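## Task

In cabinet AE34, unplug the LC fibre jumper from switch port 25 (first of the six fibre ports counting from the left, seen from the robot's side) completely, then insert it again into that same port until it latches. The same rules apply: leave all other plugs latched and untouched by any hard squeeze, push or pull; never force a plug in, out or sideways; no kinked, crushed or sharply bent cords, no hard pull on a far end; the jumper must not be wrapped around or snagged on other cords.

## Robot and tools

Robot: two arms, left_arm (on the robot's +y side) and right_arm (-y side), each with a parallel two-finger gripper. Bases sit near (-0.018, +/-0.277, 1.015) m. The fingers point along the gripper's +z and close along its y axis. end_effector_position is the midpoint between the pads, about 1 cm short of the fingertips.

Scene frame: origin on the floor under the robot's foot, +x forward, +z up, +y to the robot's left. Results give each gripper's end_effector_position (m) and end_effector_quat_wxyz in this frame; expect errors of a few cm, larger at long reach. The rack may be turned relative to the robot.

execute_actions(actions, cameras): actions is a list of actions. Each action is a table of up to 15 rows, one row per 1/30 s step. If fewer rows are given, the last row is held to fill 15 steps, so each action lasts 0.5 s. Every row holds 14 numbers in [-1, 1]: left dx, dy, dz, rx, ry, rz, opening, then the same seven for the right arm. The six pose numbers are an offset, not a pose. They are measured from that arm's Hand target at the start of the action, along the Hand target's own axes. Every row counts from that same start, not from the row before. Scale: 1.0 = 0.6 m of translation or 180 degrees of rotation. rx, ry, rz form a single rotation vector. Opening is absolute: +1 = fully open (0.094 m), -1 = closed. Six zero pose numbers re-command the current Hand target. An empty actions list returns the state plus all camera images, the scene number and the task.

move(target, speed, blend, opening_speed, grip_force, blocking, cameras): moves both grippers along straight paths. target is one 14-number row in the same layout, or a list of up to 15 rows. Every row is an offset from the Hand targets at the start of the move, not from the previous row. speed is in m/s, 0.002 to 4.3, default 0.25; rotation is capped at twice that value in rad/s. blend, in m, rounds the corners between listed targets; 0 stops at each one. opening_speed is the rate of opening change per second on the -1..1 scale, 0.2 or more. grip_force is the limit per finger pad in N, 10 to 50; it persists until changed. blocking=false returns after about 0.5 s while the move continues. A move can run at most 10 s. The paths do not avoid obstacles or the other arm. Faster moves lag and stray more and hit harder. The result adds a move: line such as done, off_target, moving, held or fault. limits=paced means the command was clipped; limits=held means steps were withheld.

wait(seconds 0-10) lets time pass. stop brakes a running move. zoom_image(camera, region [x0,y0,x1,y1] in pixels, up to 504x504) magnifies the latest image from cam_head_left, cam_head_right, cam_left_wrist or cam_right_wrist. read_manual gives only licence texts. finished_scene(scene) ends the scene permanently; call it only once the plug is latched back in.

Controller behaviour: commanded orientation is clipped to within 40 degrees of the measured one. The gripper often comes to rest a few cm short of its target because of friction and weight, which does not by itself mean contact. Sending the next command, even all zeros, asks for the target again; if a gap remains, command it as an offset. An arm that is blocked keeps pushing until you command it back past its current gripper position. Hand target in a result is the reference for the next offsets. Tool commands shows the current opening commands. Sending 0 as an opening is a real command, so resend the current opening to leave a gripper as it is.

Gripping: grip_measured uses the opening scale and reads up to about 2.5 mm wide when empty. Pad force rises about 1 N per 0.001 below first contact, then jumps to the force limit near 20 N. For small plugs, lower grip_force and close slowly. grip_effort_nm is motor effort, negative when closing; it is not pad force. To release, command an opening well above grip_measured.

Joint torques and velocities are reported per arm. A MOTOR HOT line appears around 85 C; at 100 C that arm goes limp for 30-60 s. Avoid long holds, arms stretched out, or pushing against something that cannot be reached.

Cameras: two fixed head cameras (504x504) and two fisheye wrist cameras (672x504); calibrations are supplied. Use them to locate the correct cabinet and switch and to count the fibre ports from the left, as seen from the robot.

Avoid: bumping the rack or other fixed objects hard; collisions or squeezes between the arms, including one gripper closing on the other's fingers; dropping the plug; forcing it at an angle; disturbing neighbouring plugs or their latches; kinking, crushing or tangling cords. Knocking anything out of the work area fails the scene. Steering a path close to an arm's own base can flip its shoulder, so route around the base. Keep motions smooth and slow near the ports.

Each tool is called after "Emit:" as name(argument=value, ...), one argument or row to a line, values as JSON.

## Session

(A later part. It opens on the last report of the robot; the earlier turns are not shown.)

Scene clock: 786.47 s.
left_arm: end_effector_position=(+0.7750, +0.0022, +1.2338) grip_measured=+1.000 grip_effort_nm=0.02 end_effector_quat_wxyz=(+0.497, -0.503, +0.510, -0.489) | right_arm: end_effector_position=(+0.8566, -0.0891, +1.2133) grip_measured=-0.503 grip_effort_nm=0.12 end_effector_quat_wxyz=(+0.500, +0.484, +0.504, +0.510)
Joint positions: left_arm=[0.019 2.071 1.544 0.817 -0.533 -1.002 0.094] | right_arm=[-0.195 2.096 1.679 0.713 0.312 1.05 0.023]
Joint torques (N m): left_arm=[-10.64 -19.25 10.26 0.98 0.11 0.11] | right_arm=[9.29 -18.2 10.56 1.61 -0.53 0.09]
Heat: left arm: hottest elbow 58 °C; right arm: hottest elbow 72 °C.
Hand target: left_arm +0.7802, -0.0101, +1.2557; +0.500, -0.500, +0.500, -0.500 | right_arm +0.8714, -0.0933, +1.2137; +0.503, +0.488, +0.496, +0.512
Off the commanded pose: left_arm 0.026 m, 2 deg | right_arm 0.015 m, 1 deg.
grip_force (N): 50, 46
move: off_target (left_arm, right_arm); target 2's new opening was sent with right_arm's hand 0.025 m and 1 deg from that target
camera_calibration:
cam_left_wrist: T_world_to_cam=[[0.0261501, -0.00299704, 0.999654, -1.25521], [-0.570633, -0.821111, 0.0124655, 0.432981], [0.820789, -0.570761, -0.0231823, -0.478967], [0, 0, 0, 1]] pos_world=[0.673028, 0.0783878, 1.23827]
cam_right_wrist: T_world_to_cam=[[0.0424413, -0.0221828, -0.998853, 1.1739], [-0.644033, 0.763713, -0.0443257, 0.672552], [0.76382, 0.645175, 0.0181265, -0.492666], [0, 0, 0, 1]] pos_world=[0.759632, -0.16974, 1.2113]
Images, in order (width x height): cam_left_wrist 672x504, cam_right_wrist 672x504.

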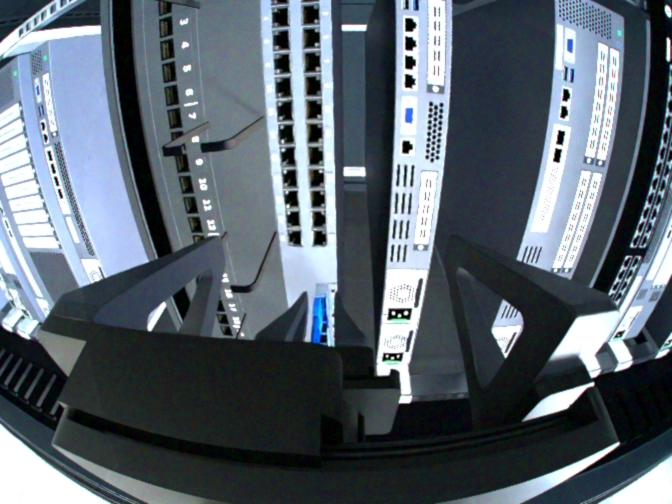

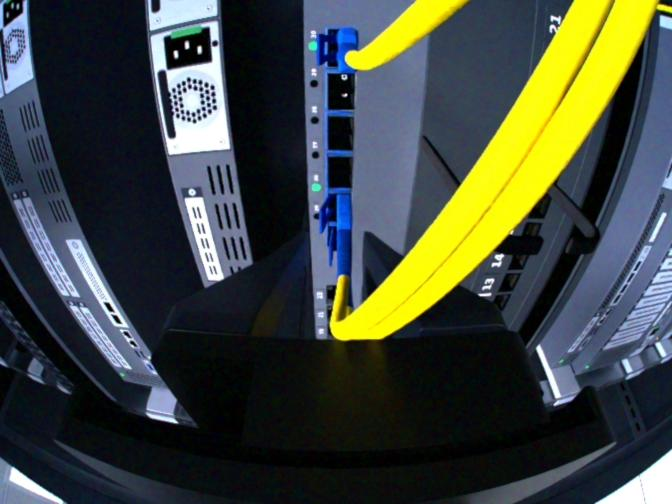

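Emit:
move(
  target=[
    [0,0,0,0,0,0,1,0,0,-0.09,0,0,0,-0.5],
    [0,0,0,0,0,0,1,0,-0.004,-0.016,0,0,0,-0.5],
    [0,0,0,0,0,0,1,0,-0.004,-0.016,0,0,0,-0.98],
  ],
  speed=0.05,
  opening_speed=0.4,
)

Emit:
move(
  target=[0,0,0,0,0,0,1,-0.002,0.004,0.035,-0.004,0,0,-0.98],
  speed=0.03,
  cameras=["cam_left_wrist","cam_right_wrist"],
)

Emit:
zoom_image(
  camera="cam_right_wrist",
  region=[270, 170, 390, 310],
)

Emit:
zoom_image(
  camera="cam_left_wrist",
  region=[290, 260, 370, 360],
)

Scene clock: 817.60 s.
left_arm: end_effector_position=(+0.7750, +0.0022, +1.2338) grip_measured=+1.000 grip_effort_nm=0.02 end_effector_quat_wxyz=(+0.497, -0.503, +0.510, -0.489) | right_arm: end_effector_position=(+0.8475, -0.0892, +1.2111) grip_measured=-0.859 grip_effort_nm=-0.97 end_effector_quat_wxyz=(+0.500, +0.484, +0.504, +0.511)
Joint positions: left_arm=[0.019 2.071 1.544 0.817 -0.533 -1.002 0.094] | right_arm=[-0.193 2.082 1.641 0.738 0.313 1.05 0.007]
Joint torques (N m): left_arm=[-10.93 -19.55 10.37 1.33 0.11 0.14] | right_arm=[10.05 -18.49 10.37 1.46 -0.49 0.06]
Heat: left arm: hottest elbow 58 °C; right arm: hottest elbow 71 °C.
Hand target: left_arm +0.7802, -0.0101, +1.2557; +0.500, -0.500, +0.500, -0.500 | right_arm +0.8618, -0.0933, +1.2110; +0.503, +0.488, +0.497, +0.512
Off the commanded pose: left_arm 0.026 m, 2 deg | right_arm 0.015 m, 1 deg.
grip_force (N): 50, 46
move: off_target (left_arm, right_arm); target 3's new opening was sent with right_arm's hand 0.016 m and 1 deg from that target

Scene clock: 818.57 s.
left_arm: end_effector_position=(+0.7750, +0.0022, +1.2338) grip_measured=+1.000 grip_effort_nm=0.02 end_effector_quat_wxyz=(+0.497, -0.503, +0.510, -0.489) | right_arm: end_effector_position=(+0.8492, -0.0891, +1.2110) grip_measured=-0.859 grip_effort_nm=-0.97 end_effector_quat_wxyz=(+0.500, +0.485, +0.504, +0.510)
Joint positions: left_arm=[0.019 2.071 1.544 0.817 -0.533 -1.002 0.094] | right_arm=[-0.193 2.085 1.648 0.732 0.315 1.05 0.007]
Joint torques (N m): left_arm=[-11.05 -19.14 10.47 1.28 0.11 0.17] | right_arm=[8.64 -16.09 14.31 0.75 -1.24 0.14]
Heat: left arm: hottest elbow 58 °C; right arm: hottest elbow 71 °C.
Hand target: left_arm +0.7802, -0.0101, +1.2557; +0.500, -0.500, +0.500, -0.500 | right_arm +0.8828, -0.0941, +1.2140; +0.506, +0.485, +0.493, +0.515
Off the commanded pose: left_arm 0.026 m, 2 deg | right_arm 0.034 m, 2 deg.
grip_force (N): 50, 46
move: off_target (left_arm, right_arm)
camera_calibration:
cam_left_wrist: T_world_to_cam=[[0.0261501, -0.00299704, 0.999654, -1.25521], [-0.570633, -0.821111, 0.0124655, 0.432981], [0.820789, -0.570761, -0.0231823, -0.478967], [0, 0, 0, 1]] pos_world=[0.673028, 0.0783878, 1.23827]
cam_right_wrist: T_world_to_cam=[[0.0419459, -0.0215619, -0.998887, 1.17254], [-0.643849, 0.763914, -0.0435267, 0.666553], [0.764002, 0.644958, 0.0181604, -0.487112], [0, 0, 0, 1]] pos_world=[0.752131, -0.16974, 1.20909]
Images, in order (width x height): cam_left_wrist 672x504, cam_right_wrist 672x504.

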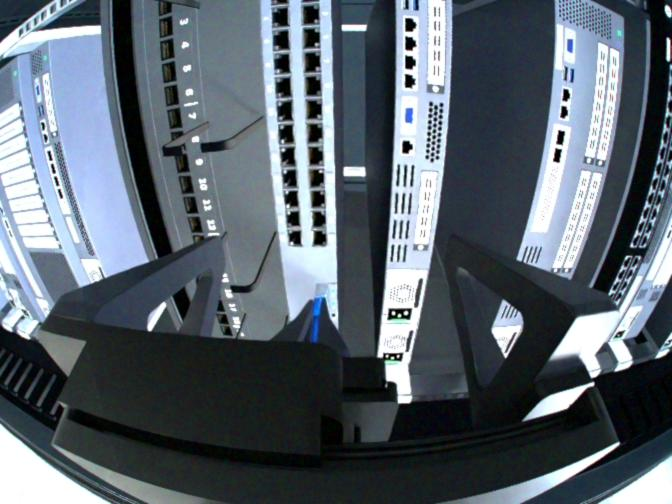

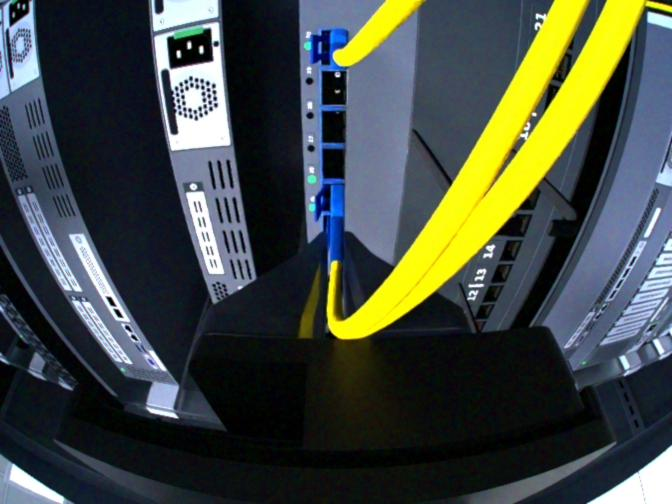

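Scaled by 3.600 from the camera's 672x504 image, which has a finer 960x720 frame.

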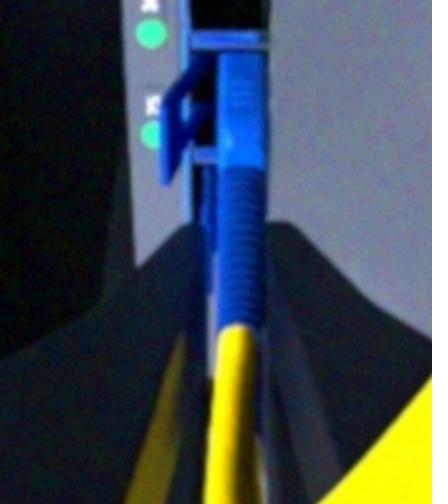

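Scaled by 5.040 from the camera's 672x504 image, which has a finer 960x720 frame.

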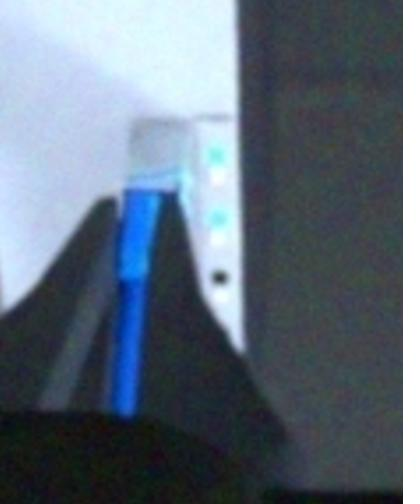

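Emit:
move(
  target=[0,0,0,0,0,0,1,0,-0.003,-0.016,0.003,0,0,-0.98],
  speed=0.03,
  cameras=["cam_right_wrist"],
)

Emit:
zoom_image(
  camera="cam_right_wrist",
  region=[270, 170, 390, 310],
)

Scene clock: 822.73 s.
left_arm: end_effector_position=(+0.7750, +0.0022, +1.2338) grip_measured=+1.000 grip_effort_nm=0.02 end_effector_quat_wxyz=(+0.497, -0.503, +0.510, -0.489) | right_arm: end_effector_position=(+0.8492, -0.0894, +1.2109) grip_measured=-0.859 grip_effort_nm=-0.97 end_effector_quat_wxyz=(+0.500, +0.485, +0.504, +0.510)
Joint positions: left_arm=[0.019 2.071 1.544 0.817 -0.533 -1.002 0.094] | right_arm=[-0.193 2.085 1.648 0.732 0.317 1.05 0.007]
Joint torques (N m): left_arm=[-11.16 -19.6 10.47 1.17 0.11 0.18] | right_arm=[8.35 -17.26 12.46 1.02 -0.97 0.09]
Heat: left arm: hottest elbow 58 °C; right arm: hottest elbow 70 °C.
Hand target: left_arm +0.7802, -0.0101, +1.2557; +0.500, -0.500, +0.500, -0.500 | right_arm +0.8733, -0.0943, +1.2118; +0.504, +0.487, +0.496, +0.513
Off the commanded pose: left_arm 0.026 m, 2 deg | right_arm 0.025 m, 1 deg.
grip_force (N): 50, 46
move: off_target (left_arm, right_arm)
camera_calibration:
cam_right_wrist: T_world_to_cam=[[0.0410495, -0.0216641, -0.998922, 1.17314], [-0.642591, 0.765002, -0.0429975, 0.665159], [0.765109, 0.643663, 0.0174817, -0.4872], [0, 0, 0, 1]] pos_world=[0.752029, -0.16984, 1.20899]
Images, in order (width x height): cam_right_wrist 672x504.

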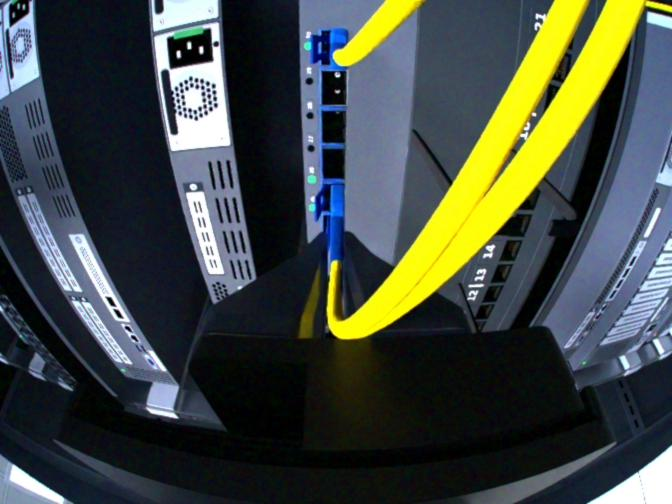

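Scaled by 3.600 from the camera's 672x504 image, which has a finer 960x720 frame.

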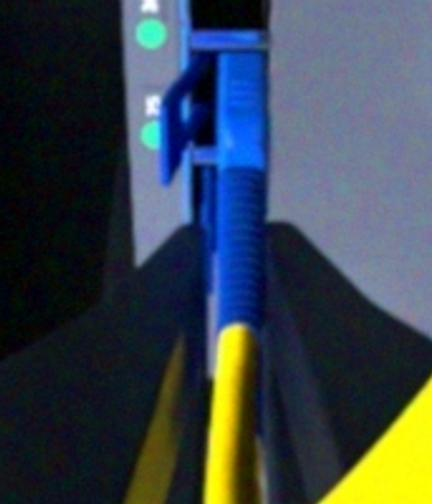

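Emit:
move(
  target=[0,0,0,0,0,0,1,0,0,0,0,0,0,-0.85],
  opening_speed=0.2,
  cameras=["cam_right_wrist"],
)

Emit:
zoom_image(
  camera="cam_right_wrist",
  region=[270, 170, 390, 310],
)

Emit:
move(
  target=[0,0,0,0,0,0,1,0,0,0,0,0,0,-0.82],
  opening_speed=0.2,
  cameras=["cam_right_wrist"],
)

Emit:
zoom_image(
  camera="cam_right_wrist",
  region=[270, 170, 390, 310],
)

Scene clock: 830.80 s.
left_arm: end_effector_position=(+0.7750, +0.0022, +1.2338) grip_measured=+1.000 grip_effort_nm=0.02 end_effector_quat_wxyz=(+0.497, -0.503, +0.510, -0.489) | right_arm: end_effector_position=(+0.8492, -0.0894, +1.2109) grip_measured=-0.847 grip_effort_nm=-0.56 end_effector_quat_wxyz=(+0.500, +0.486, +0.504, +0.510)
Joint positions: left_arm=[0.019 2.071 1.544 0.817 -0.533 -1.002 0.094] | right_arm=[-0.193 2.085 1.648 0.732 0.317 1.05 0.007]
Joint torques (N m): left_arm=[-10.7 -19.25 10.32 1.25 0.08 0.15] | right_arm=[8.88 -16.79 12.44 0.92 -0.99 0.09]
Heat: left arm: hottest elbow 58 °C; right arm: hottest elbow 69 °C.
Hand target: left_arm +0.7802, -0.0101, +1.2557; +0.500, -0.500, +0.500, -0.500 | right_arm +0.8733, -0.0943, +1.2118; +0.504, +0.487, +0.496, +0.513
Off the commanded pose: left_arm 0.026 m, 2 deg | right_arm 0.025 m, 1 deg.
grip_force (N): 50, 46
move: off_target (left_arm, right_arm)
camera_calibration:
cam_right_wrist: T_world_to_cam=[[0.0410277, -0.0213023, -0.998931, 1.17323], [-0.642642, 0.764976, -0.0427075, 0.664842], [0.765068, 0.643707, 0.0176955, -0.48742], [0, 0, 0, 1]] pos_world=[0.752029, -0.16984, 1.20899]
Images, in order (width x height): cam_right_wrist 672x504.

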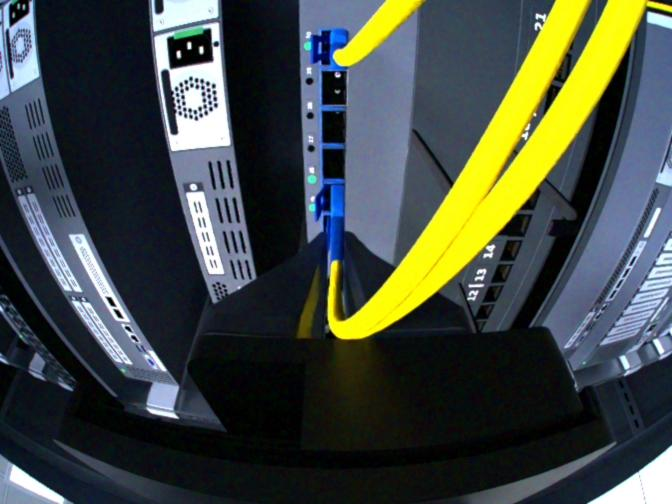

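Scaled by 3.600 from the camera's 672x504 image, which has a finer 960x720 frame.

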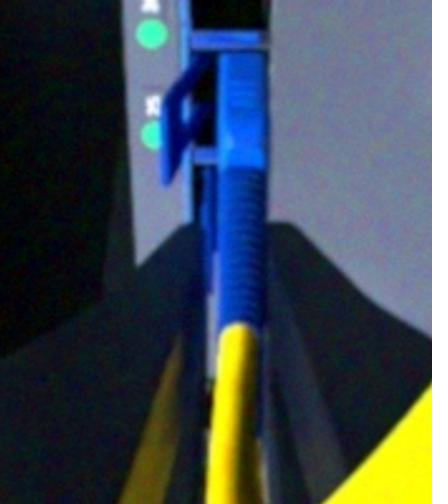

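Scene clock: 831.30 s.
left_arm: end_effector_position=(+0.7750, +0.0022, +1.2338) grip_measured=+1.000 grip_effort_nm=0.02 end_effector_quat_wxyz=(+0.497, -0.503, +0.510, -0.489) | right_arm: end_effector_position=(+0.8551, -0.0878, +1.2113) grip_measured=-0.821 grip_effort_nm=0.05 end_effector_quat_wxyz=(+0.500, +0.483, +0.504, +0.512)
Joint positions: left_arm=[0.019 2.071 1.544 0.817 -0.533 -1.002 0.094] | right_arm=[-0.195 2.097 1.672 0.72 0.308 1.051 0.008]
Joint torques (N m): left_arm=[-10.4 -19.43 10.39 1.22 0.05 0.14] | right_arm=[9.23 -18.14 11.22 1.31 -0.55 0.03]
Heat: left arm: hottest elbow 58 °C; right arm: hottest elbow 69 °C.
Hand target: left_arm +0.7802, -0.0101, +1.2557; +0.500, -0.500, +0.500, -0.500 | right_arm +0.8733, -0.0945, +1.2119; +0.504, +0.487, +0.496, +0.513
Off the commanded pose: left_arm 0.026 m, 2 deg | right_arm 0.019 m, 1 deg.
grip_force (N): 50, 46
move: off_target (left_arm, right_arm)
camera_calibration:
cam_right_wrist: T_world_to_cam=[[0.0446072, -0.0212875, -0.998778, 1.1702], [-0.646754, 0.761364, -0.0451125, 0.673474], [0.761393, 0.647976, 0.0201945, -0.492471], [0, 0, 0, 1]] pos_world=[0.758337, -0.168739, 1.20909]
Images, in order (width x height): cam_right_wrist 672x504.

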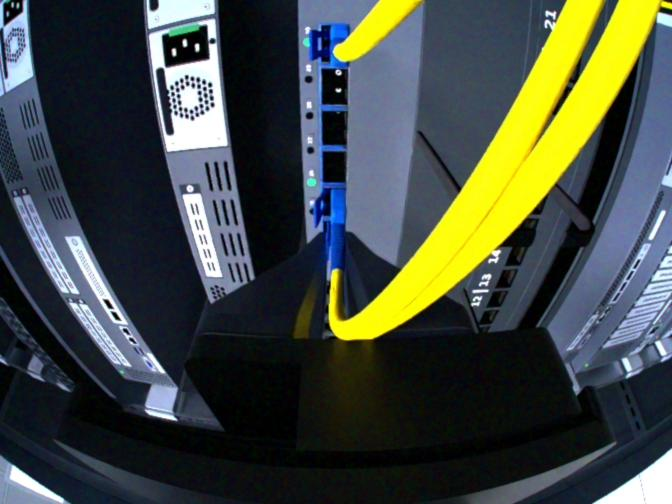

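Scaled by 3.600 from the camera's 672x504 image, which has a finer 960x720 frame.

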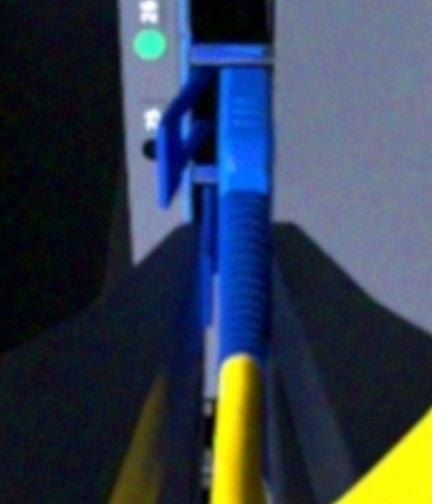

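Emit:
move(
  target=[
    [0,0,0,0,0,0,1,0,0,0,0,0,0,-0.5],
    [0,0,0,0,0,0,1,0,0,-0.1,0,0,0,-0.5],
    [0,0,0,0,0,0,1,-0.001,-0.009,-0.05,0,0,0,-0.5],
    [0,0,0,0,0,0,1,-0.001,-0.009,-0.05,0,0,0,-0.82],
  ],
  speed=0.05,
  opening_speed=0.5,
  cameras=["cam_left_wrist","cam_right_wrist"],
)

Emit:
zoom_image(
  camera="cam_right_wrist",
  region=[270, 170, 390, 310],
)

Emit:
zoom_image(
  camera="cam_left_wrist",
  region=[290, 260, 370, 360],
)

Scene clock: 862.03 s.
left_arm: end_effector_position=(+0.7750, +0.0022, +1.2338) grip_measured=+1.000 grip_effort_nm=0.02 end_effector_quat_wxyz=(+0.497, -0.503, +0.510, -0.489) | right_arm: end_effector_position=(+0.8301, -0.0926, +1.2086) grip_measured=-0.817 grip_effort_nm=-0.16 end_effector_quat_wxyz=(+0.502, +0.483, +0.500, +0.515)
Joint positions: left_arm=[0.019 2.071 1.544 0.817 -0.533 -1.002 0.094] | right_arm=[-0.191 2.051 1.567 0.79 0.311 1.051 0.009]
Joint torques (N m): left_arm=[-10.87 -19.02 10.36 0.99 0.04 0.17] | right_arm=[8.64 -17.61 9.78 1.51 -0.34 0.08]
Heat: left arm: hottest elbow 58 °C; right arm: hottest elbow 71 °C.
Hand target: left_arm +0.7802, -0.0101, +1.2557; +0.500, -0.500, +0.500, -0.500 | right_arm +0.8434, -0.0954, +1.2055; +0.504, +0.487, +0.496, +0.513
Off the commanded pose: left_arm 0.026 m, 2 deg | right_arm 0.014 m, 1 deg.
grip_force (N): 50, 46
move: off_target (left_arm, right_arm); target 4's new opening was sent with right_arm's hand 0.027 m and 2 deg from that target
camera_calibration:
cam_left_wrist: T_world_to_cam=[[0.0261501, -0.00299704, 0.999654, -1.25521], [-0.570633, -0.821111, 0.0124655, 0.432981], [0.820789, -0.570761, -0.0231823, -0.478967], [0, 0, 0, 1]] pos_world=[0.673028, 0.0783878, 1.23827]
cam_right_wrist: T_world_to_cam=[[0.0533428, -0.0166344, -0.998438, 1.16131], [-0.64408, 0.763505, -0.0471311, 0.66141], [0.763096, 0.645588, 0.0300136, -0.483798], [0, 0, 0, 1]] pos_world=[0.733238, -0.173337, 1.20519]
Images, in order (width x height): cam_left_wrist 672x504, cam_right_wrist 672x504.

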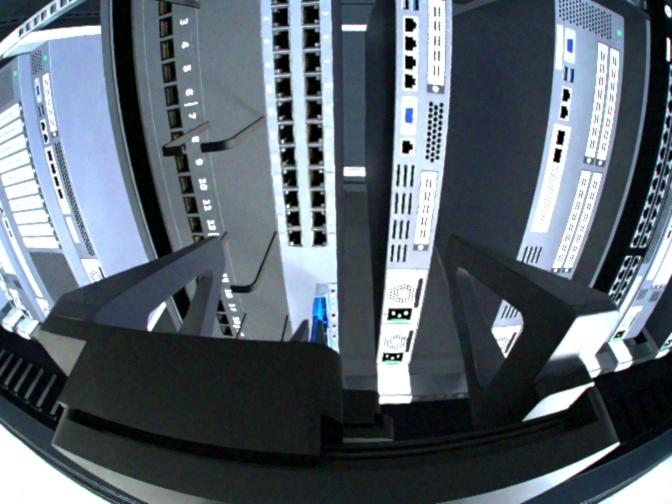

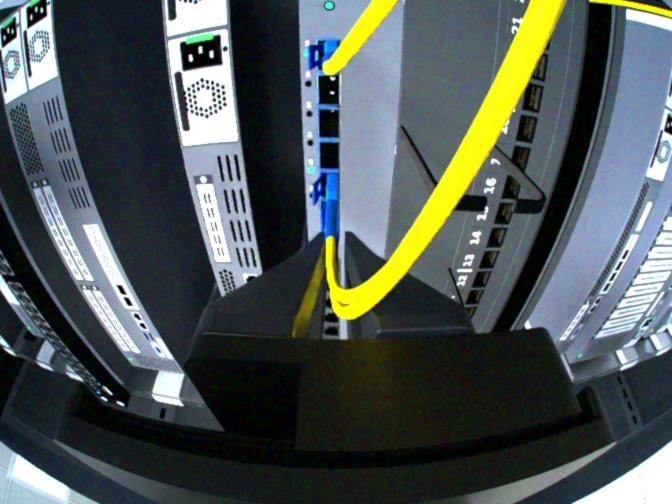

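Scaled by 3.600 from the camera's 672x504 image, which has a finer 960x720 frame.

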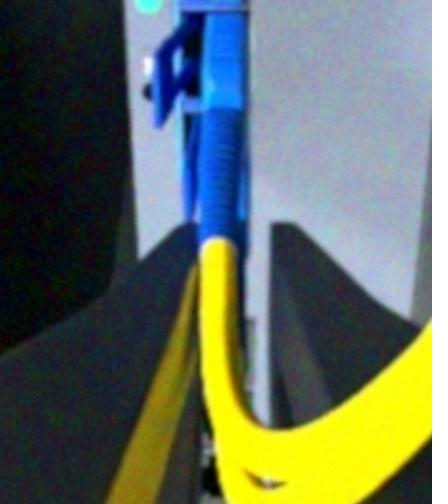

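Scaled by 5.040 from the camera's 672x504 image, which has a finer 960x720 frame.

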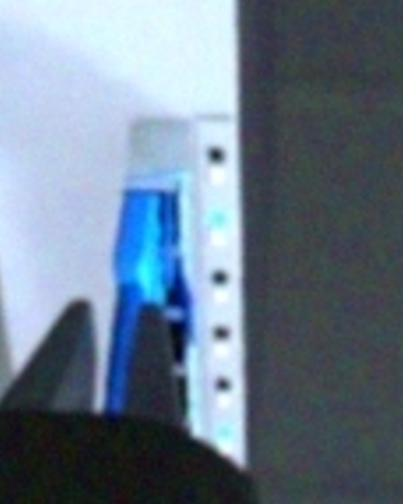

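Emit:
move(
  target=[
    [0,0,0,0,0,0,1,0,-0.001,0.008,0,0,0,-0.82],
    [0,0,0,0,0,0,1,0,-0.001,0.008,0,0,0,-0.99],
  ],
  speed=0.04,
  opening_speed=0.4,
  grip_force=50,
  cameras=["cam_left_wrist","cam_right_wrist"],
)

Emit:
zoom_image(
  camera="cam_right_wrist",
  region=[270, 170, 390, 310],
)

Emit:
zoom_image(
  camera="cam_left_wrist",
  region=[290, 260, 370, 360],
)

Scene clock: 870.03 s.
left_arm: end_effector_position=(+0.7750, +0.0022, +1.2338) grip_measured=+1.000 grip_effort_nm=0.02 end_effector_quat_wxyz=(+0.497, -0.503, +0.510, -0.489) | right_arm: end_effector_position=(+0.8337, -0.0919, +1.2094) grip_measured=-0.902 grip_effort_nm=-1.04 end_effector_quat_wxyz=(+0.502, +0.483, +0.500, +0.515)
Joint positions: left_arm=[0.019 2.071 1.544 0.817 -0.533 -1.002 0.094] | right_arm=[-0.191 2.058 1.582 0.782 0.31 1.051 0.005]
Joint torques (N m): left_arm=[-10.4 -18.2 10.4 1.01 0.1 0.16] | right_arm=[8.94 -16.97 10.1 1.42 -0.44 0.05]
Heat: left arm: hottest elbow 58 °C; right arm: hottest elbow 71 °C.
Hand target: left_arm +0.7802, -0.0101, +1.2557; +0.500, -0.500, +0.500, -0.500 | right_arm +0.8482, -0.0953, +1.2049; +0.504, +0.487, +0.496, +0.513
Off the commanded pose: left_arm 0.026 m, 2 deg | right_arm 0.016 m, 1 deg.
move: off_target (left_arm, right_arm); target 2's new opening was sent with right_arm's hand 0.016 m and 1 deg from that target
camera_calibration:
cam_left_wrist: T_world_to_cam=[[0.0261501, -0.00299704, 0.999654, -1.25521], [-0.570633, -0.821111, 0.0124655, 0.432981], [0.820789, -0.570761, -0.0231823, -0.478967], [0, 0, 0, 1]] pos_world=[0.673028, 0.0783878, 1.23827]
cam_right_wrist: T_world_to_cam=[[0.0534025, -0.0167149, -0.998433, 1.16177], [-0.644015, 0.763554, -0.0472287, 0.663164], [0.763147, 0.645528, 0.030011, -0.487051], [0, 0, 0, 1]] pos_world=[0.736738, -0.172537, 1.20589]
Images, in order (width x height): cam_left_wrist 672x504, cam_right_wrist 672x504.

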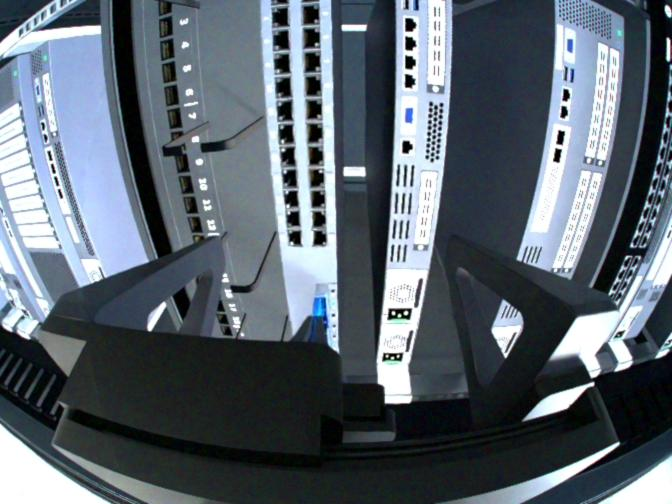

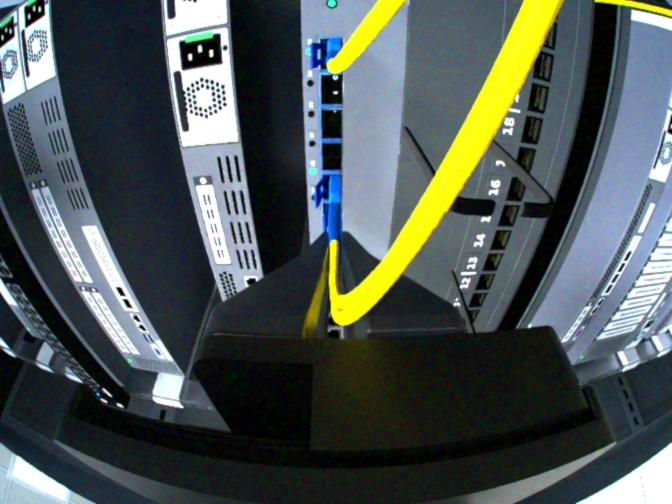

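Scaled by 3.600 from the camera's 672x504 image, which has a finer 960x720 frame.

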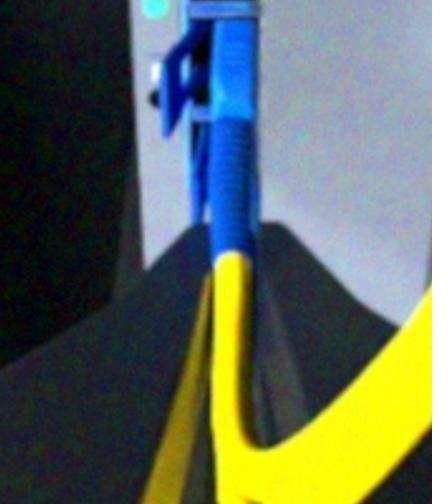

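Scaled by 5.040 from the camera's 672x504 image, which has a finer 960x720 frame.

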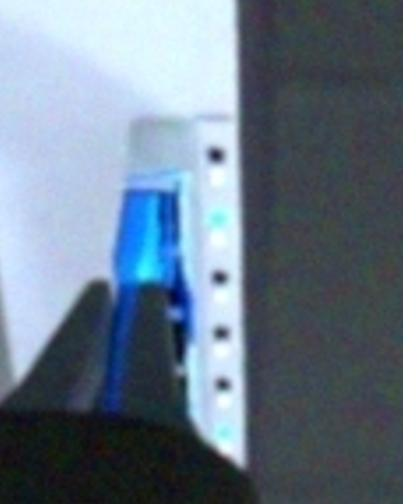

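Emit:
move(
  target=[0,0,0,0,0,0,1,0,0.002,0.035,-0.003,0,0,-0.99],
  speed=0.03,
  cameras=["cam_left_wrist","cam_right_wrist"],
)

Emit:
zoom_image(
  camera="cam_right_wrist",
  region=[270, 170, 390, 310],
)

Emit:
zoom_image(
  camera="cam_left_wrist",
  region=[290, 260, 370, 360],
)

Scene clock: 874.97 s.
left_arm: end_effector_position=(+0.7750, +0.0022, +1.2338) grip_measured=+1.000 grip_effort_nm=0.02 end_effector_quat_wxyz=(+0.497, -0.503, +0.510, -0.489) | right_arm: end_effector_position=(+0.8354, -0.0920, +1.2098) grip_measured=-0.902 grip_effort_nm=-1.05 end_effector_quat_wxyz=(+0.502, +0.484, +0.500, +0.514)
Joint positions: left_arm=[0.019 2.071 1.544 0.817 -0.533 -1.002 0.094] | right_arm=[-0.191 2.06 1.589 0.776 0.313 1.051 0.005]
Joint torques (N m): left_arm=[-10.75 -19.84 10.51 1.2 0.07 0.08] | right_arm=[8.12 -15.38 14.02 0.4 -1.17 0.04]
Heat: left arm: hottest elbow 58 °C; right arm: hottest elbow 70 °C.
Hand target: left_arm +0.7802, -0.0101, +1.2557; +0.500, -0.500, +0.500, -0.500 | right_arm +0.8692, -0.0950, +1.2071; +0.507, +0.485, +0.493, +0.515
Off the commanded pose: left_arm 0.026 m, 2 deg | right_arm 0.034 m, 1 deg.
move: off_target (left_arm, right_arm)
camera_calibration:
cam_left_wrist: T_world_to_cam=[[0.0261501, -0.00299704, 0.999654, -1.25521], [-0.570633, -0.821111, 0.0124655, 0.432981], [0.820789, -0.570761, -0.0231823, -0.478967], [0, 0, 0, 1]] pos_world=[0.673028, 0.0783878, 1.23827]
cam_right_wrist: T_world_to_cam=[[0.051268, -0.0170663, -0.998539, 1.16403], [-0.642344, 0.765031, -0.0460553, 0.661755], [0.764699, 0.643767, 0.0282592, -0.487691], [0, 0, 0, 1]] pos_world=[0.738334, -0.172438, 1.20659]
Images, in order (width x height): cam_left_wrist 672x504, cam_right_wrist 672x504.

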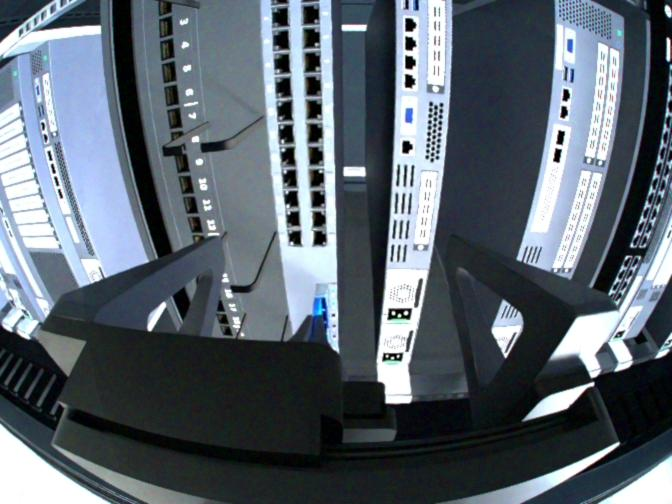

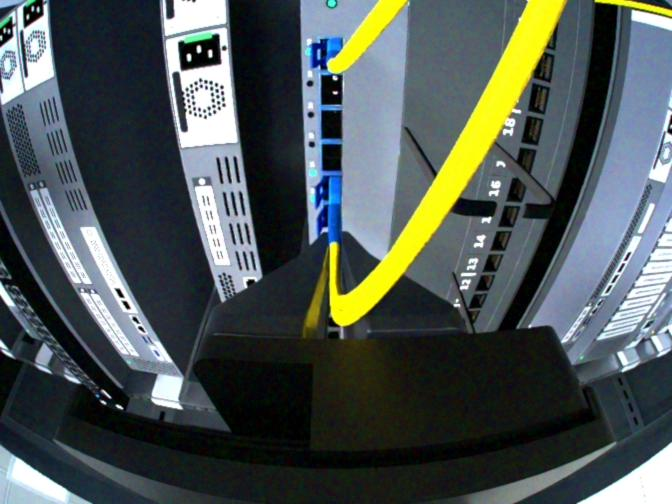

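Scaled by 3.600 from the camera's 672x504 image, which has a finer 960x720 frame.

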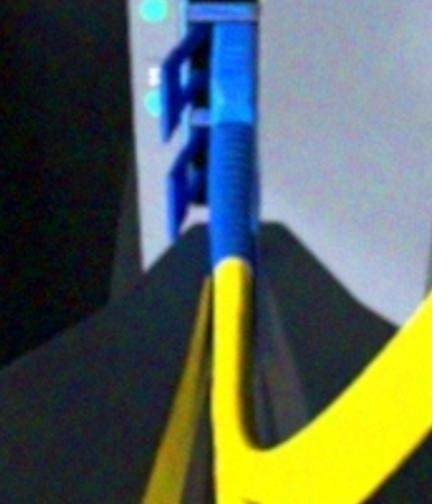

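Scaled by 5.040 from the camera's 672x504 image, which has a finer 960x720 frame.

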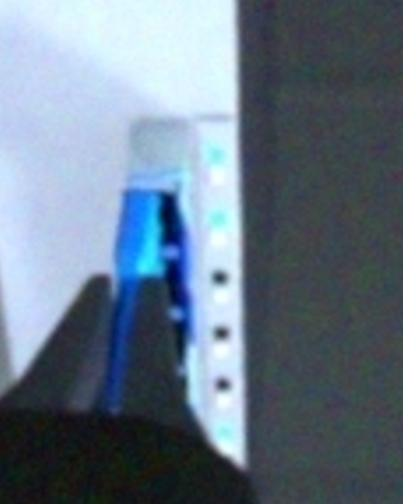

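Latched: lever popped and LED lit. Unload, open, retreat.

Emit:
move(
  target=[0,0,0,0,0,0,1,0,-0.001,-0.034,0.003,0,0,-0.99],
  speed=0.04,
)

Emit:
move(
  target=[
    [0,0,0,0,0,0,1,0,0,0,0,0,0,-0.82],
    [0,0,0,0,0,0,1,0,0,-0.08,0,0,0,-0.82],
    [0,0,0,0,0,0,1,0,0,-0.08,0,0,0,-0.4],
    [0,0,0,0,0,0,1,0,0,-0.33,0,0,0,-0.4],
  ],
  speed=0.06,
  opening_speed=0.5,
  cameras=["all"],
)

Emit:
zoom_image(
  camera="cam_left_wrist",
  region=[280, 250, 360, 360],
)

Emit:
zoom_image(
  camera="cam_right_wrist",
  region=[270, 0, 430, 180],
)

Scene clock: 882.73 s.
left_arm: end_effector_position=(+0.7750, +0.0022, +1.2338) grip_measured=+1.000 grip_effort_nm=0.02 end_effector_quat_wxyz=(+0.497, -0.503, +0.510, -0.489) | right_arm: end_effector_position=(+0.8354, -0.0924, +1.2096) grip_measured=-0.902 grip_effort_nm=-1.05 end_effector_quat_wxyz=(+0.502, +0.485, +0.500, +0.512)
Joint positions: left_arm=[0.019 2.071 1.544 0.817 -0.533 -1.002 0.094] | right_arm=[-0.191 2.06 1.589 0.776 0.318 1.051 0.005]
Joint torques (N m): left_arm=[-10.81 -19.14 10.44 1.18 0.12 0.2] | right_arm=[8.88 -17.79 9.76 1.72 -0.74 0.09]
Heat: left arm: hottest elbow 58 °C; right arm: hottest elbow 75 °C.
Hand target: left_arm +0.7802, -0.0101, +1.2557; +0.500, -0.500, +0.500, -0.500 | right_arm +0.8488, -0.0954, +1.2056; +0.504, +0.487, +0.496, +0.513
Off the commanded pose: left_arm 0.026 m, 2 deg | right_arm 0.014 m, 1 deg.
move: off_target (left_arm, right_arm)

Scene clock: 888.47 s.
left_arm: end_effector_position=(+0.7750, +0.0022, +1.2338) grip_measured=+1.000 grip_effort_nm=0.02 end_effector_quat_wxyz=(+0.497, -0.503, +0.510, -0.489) | right_arm: end_effector_position=(+0.6531, -0.0934, +1.1798) grip_measured=-0.403 grip_effort_nm=0.12 end_effector_quat_wxyz=(+0.495, +0.489, +0.510, +0.505)
Joint positions: left_arm=[0.019 2.071 1.544 0.817 -0.533 -1.002 0.094] | right_arm=[-0.093 1.839 0.989 1.137 0.421 1.025 0.028]
Joint torques (N m): left_arm=[-10.11 -19.84 10.25 1.28 0.1 0.12] | right_arm=[7.88 -17.2 4.82 2.76 -0.27 -0.08]
Heat: left arm: hottest elbow 58 °C; right arm: hottest elbow 72 °C.
Hand target: left_arm +0.7802, -0.0101, +1.2557; +0.500, -0.500, +0.500, -0.500 | right_arm +0.6510, -0.0988, +1.1987; +0.504, +0.487, +0.496, +0.513
Off the commanded pose: left_arm 0.026 m, 2 deg | right_arm 0.020 m, 2 deg.
move: off_target (left_arm, right_arm); target 3's new opening was sent with right_arm's hand 0.015 m and 1 deg from that target
camera_calibration:
cam_left_wrist: T_world_to_cam=[[0.0261501, -0.00299704, 0.999654, -1.25521], [-0.570633, -0.821111, 0.0124655, 0.432981], [0.820789, -0.570761, -0.0231823, -0.478967], [0, 0, 0, 1]] pos_world=[0.673028, 0.0783878, 1.23827]
cam_right_wrist: T_world_to_cam=[[0.0209301, -0.0233985, -0.999507, 1.1637], [-0.645511, 0.763106, -0.0313816, 0.528901], [0.763464, 0.64585, 0.00086787, -0.313135], [0, 0, 0, 1]] pos_world=[0.556122, -0.174141, 1.17999]

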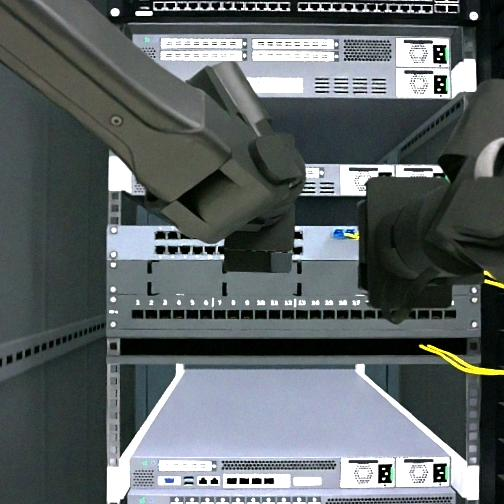

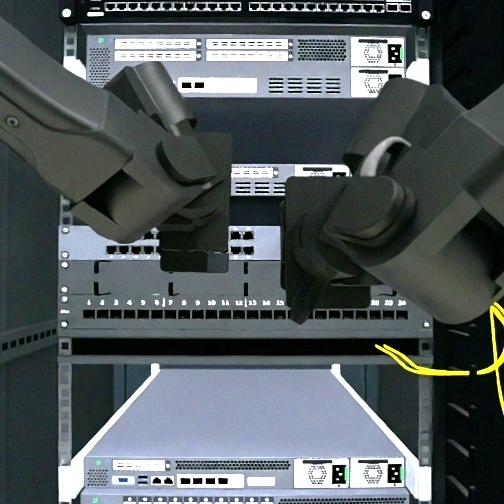

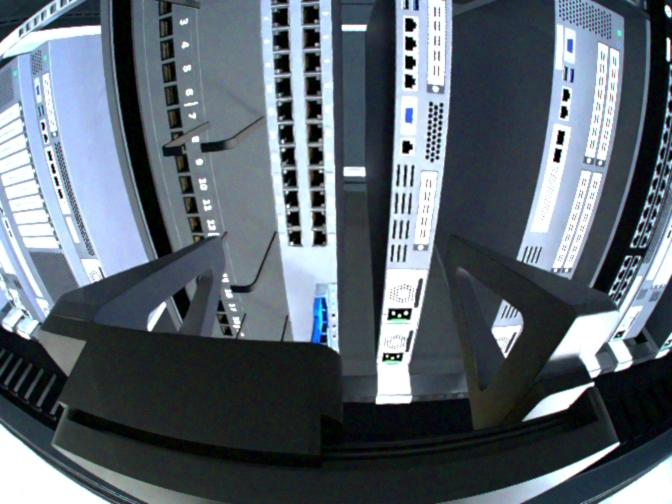

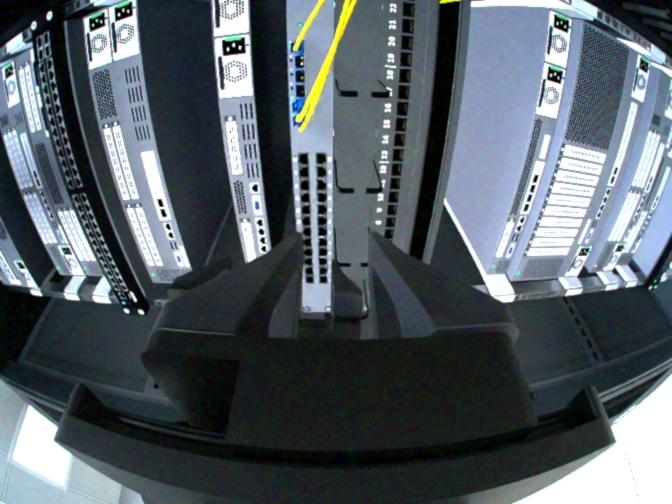

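Scaled by 4.582 from the camera's 672x504 image, which has a finer 960x720 frame.

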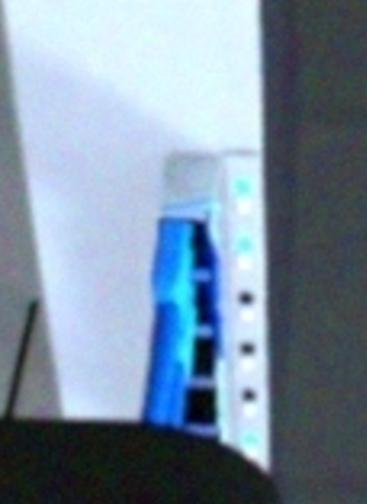

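Scaled by 2.800 from the camera's 672x504 image, which has a finer 960x720 frame.

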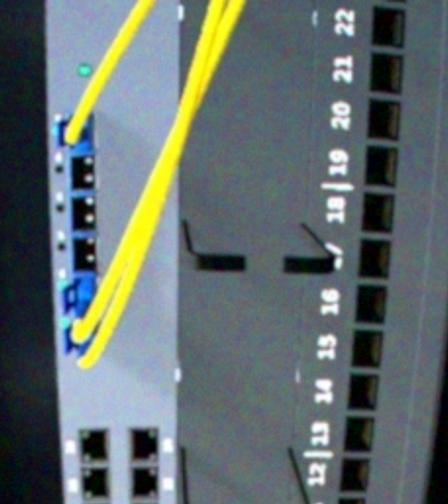

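All three LEDs lit.

Emit:
finished_scene(
  scene=2,
)

The scene is finished: the task was done.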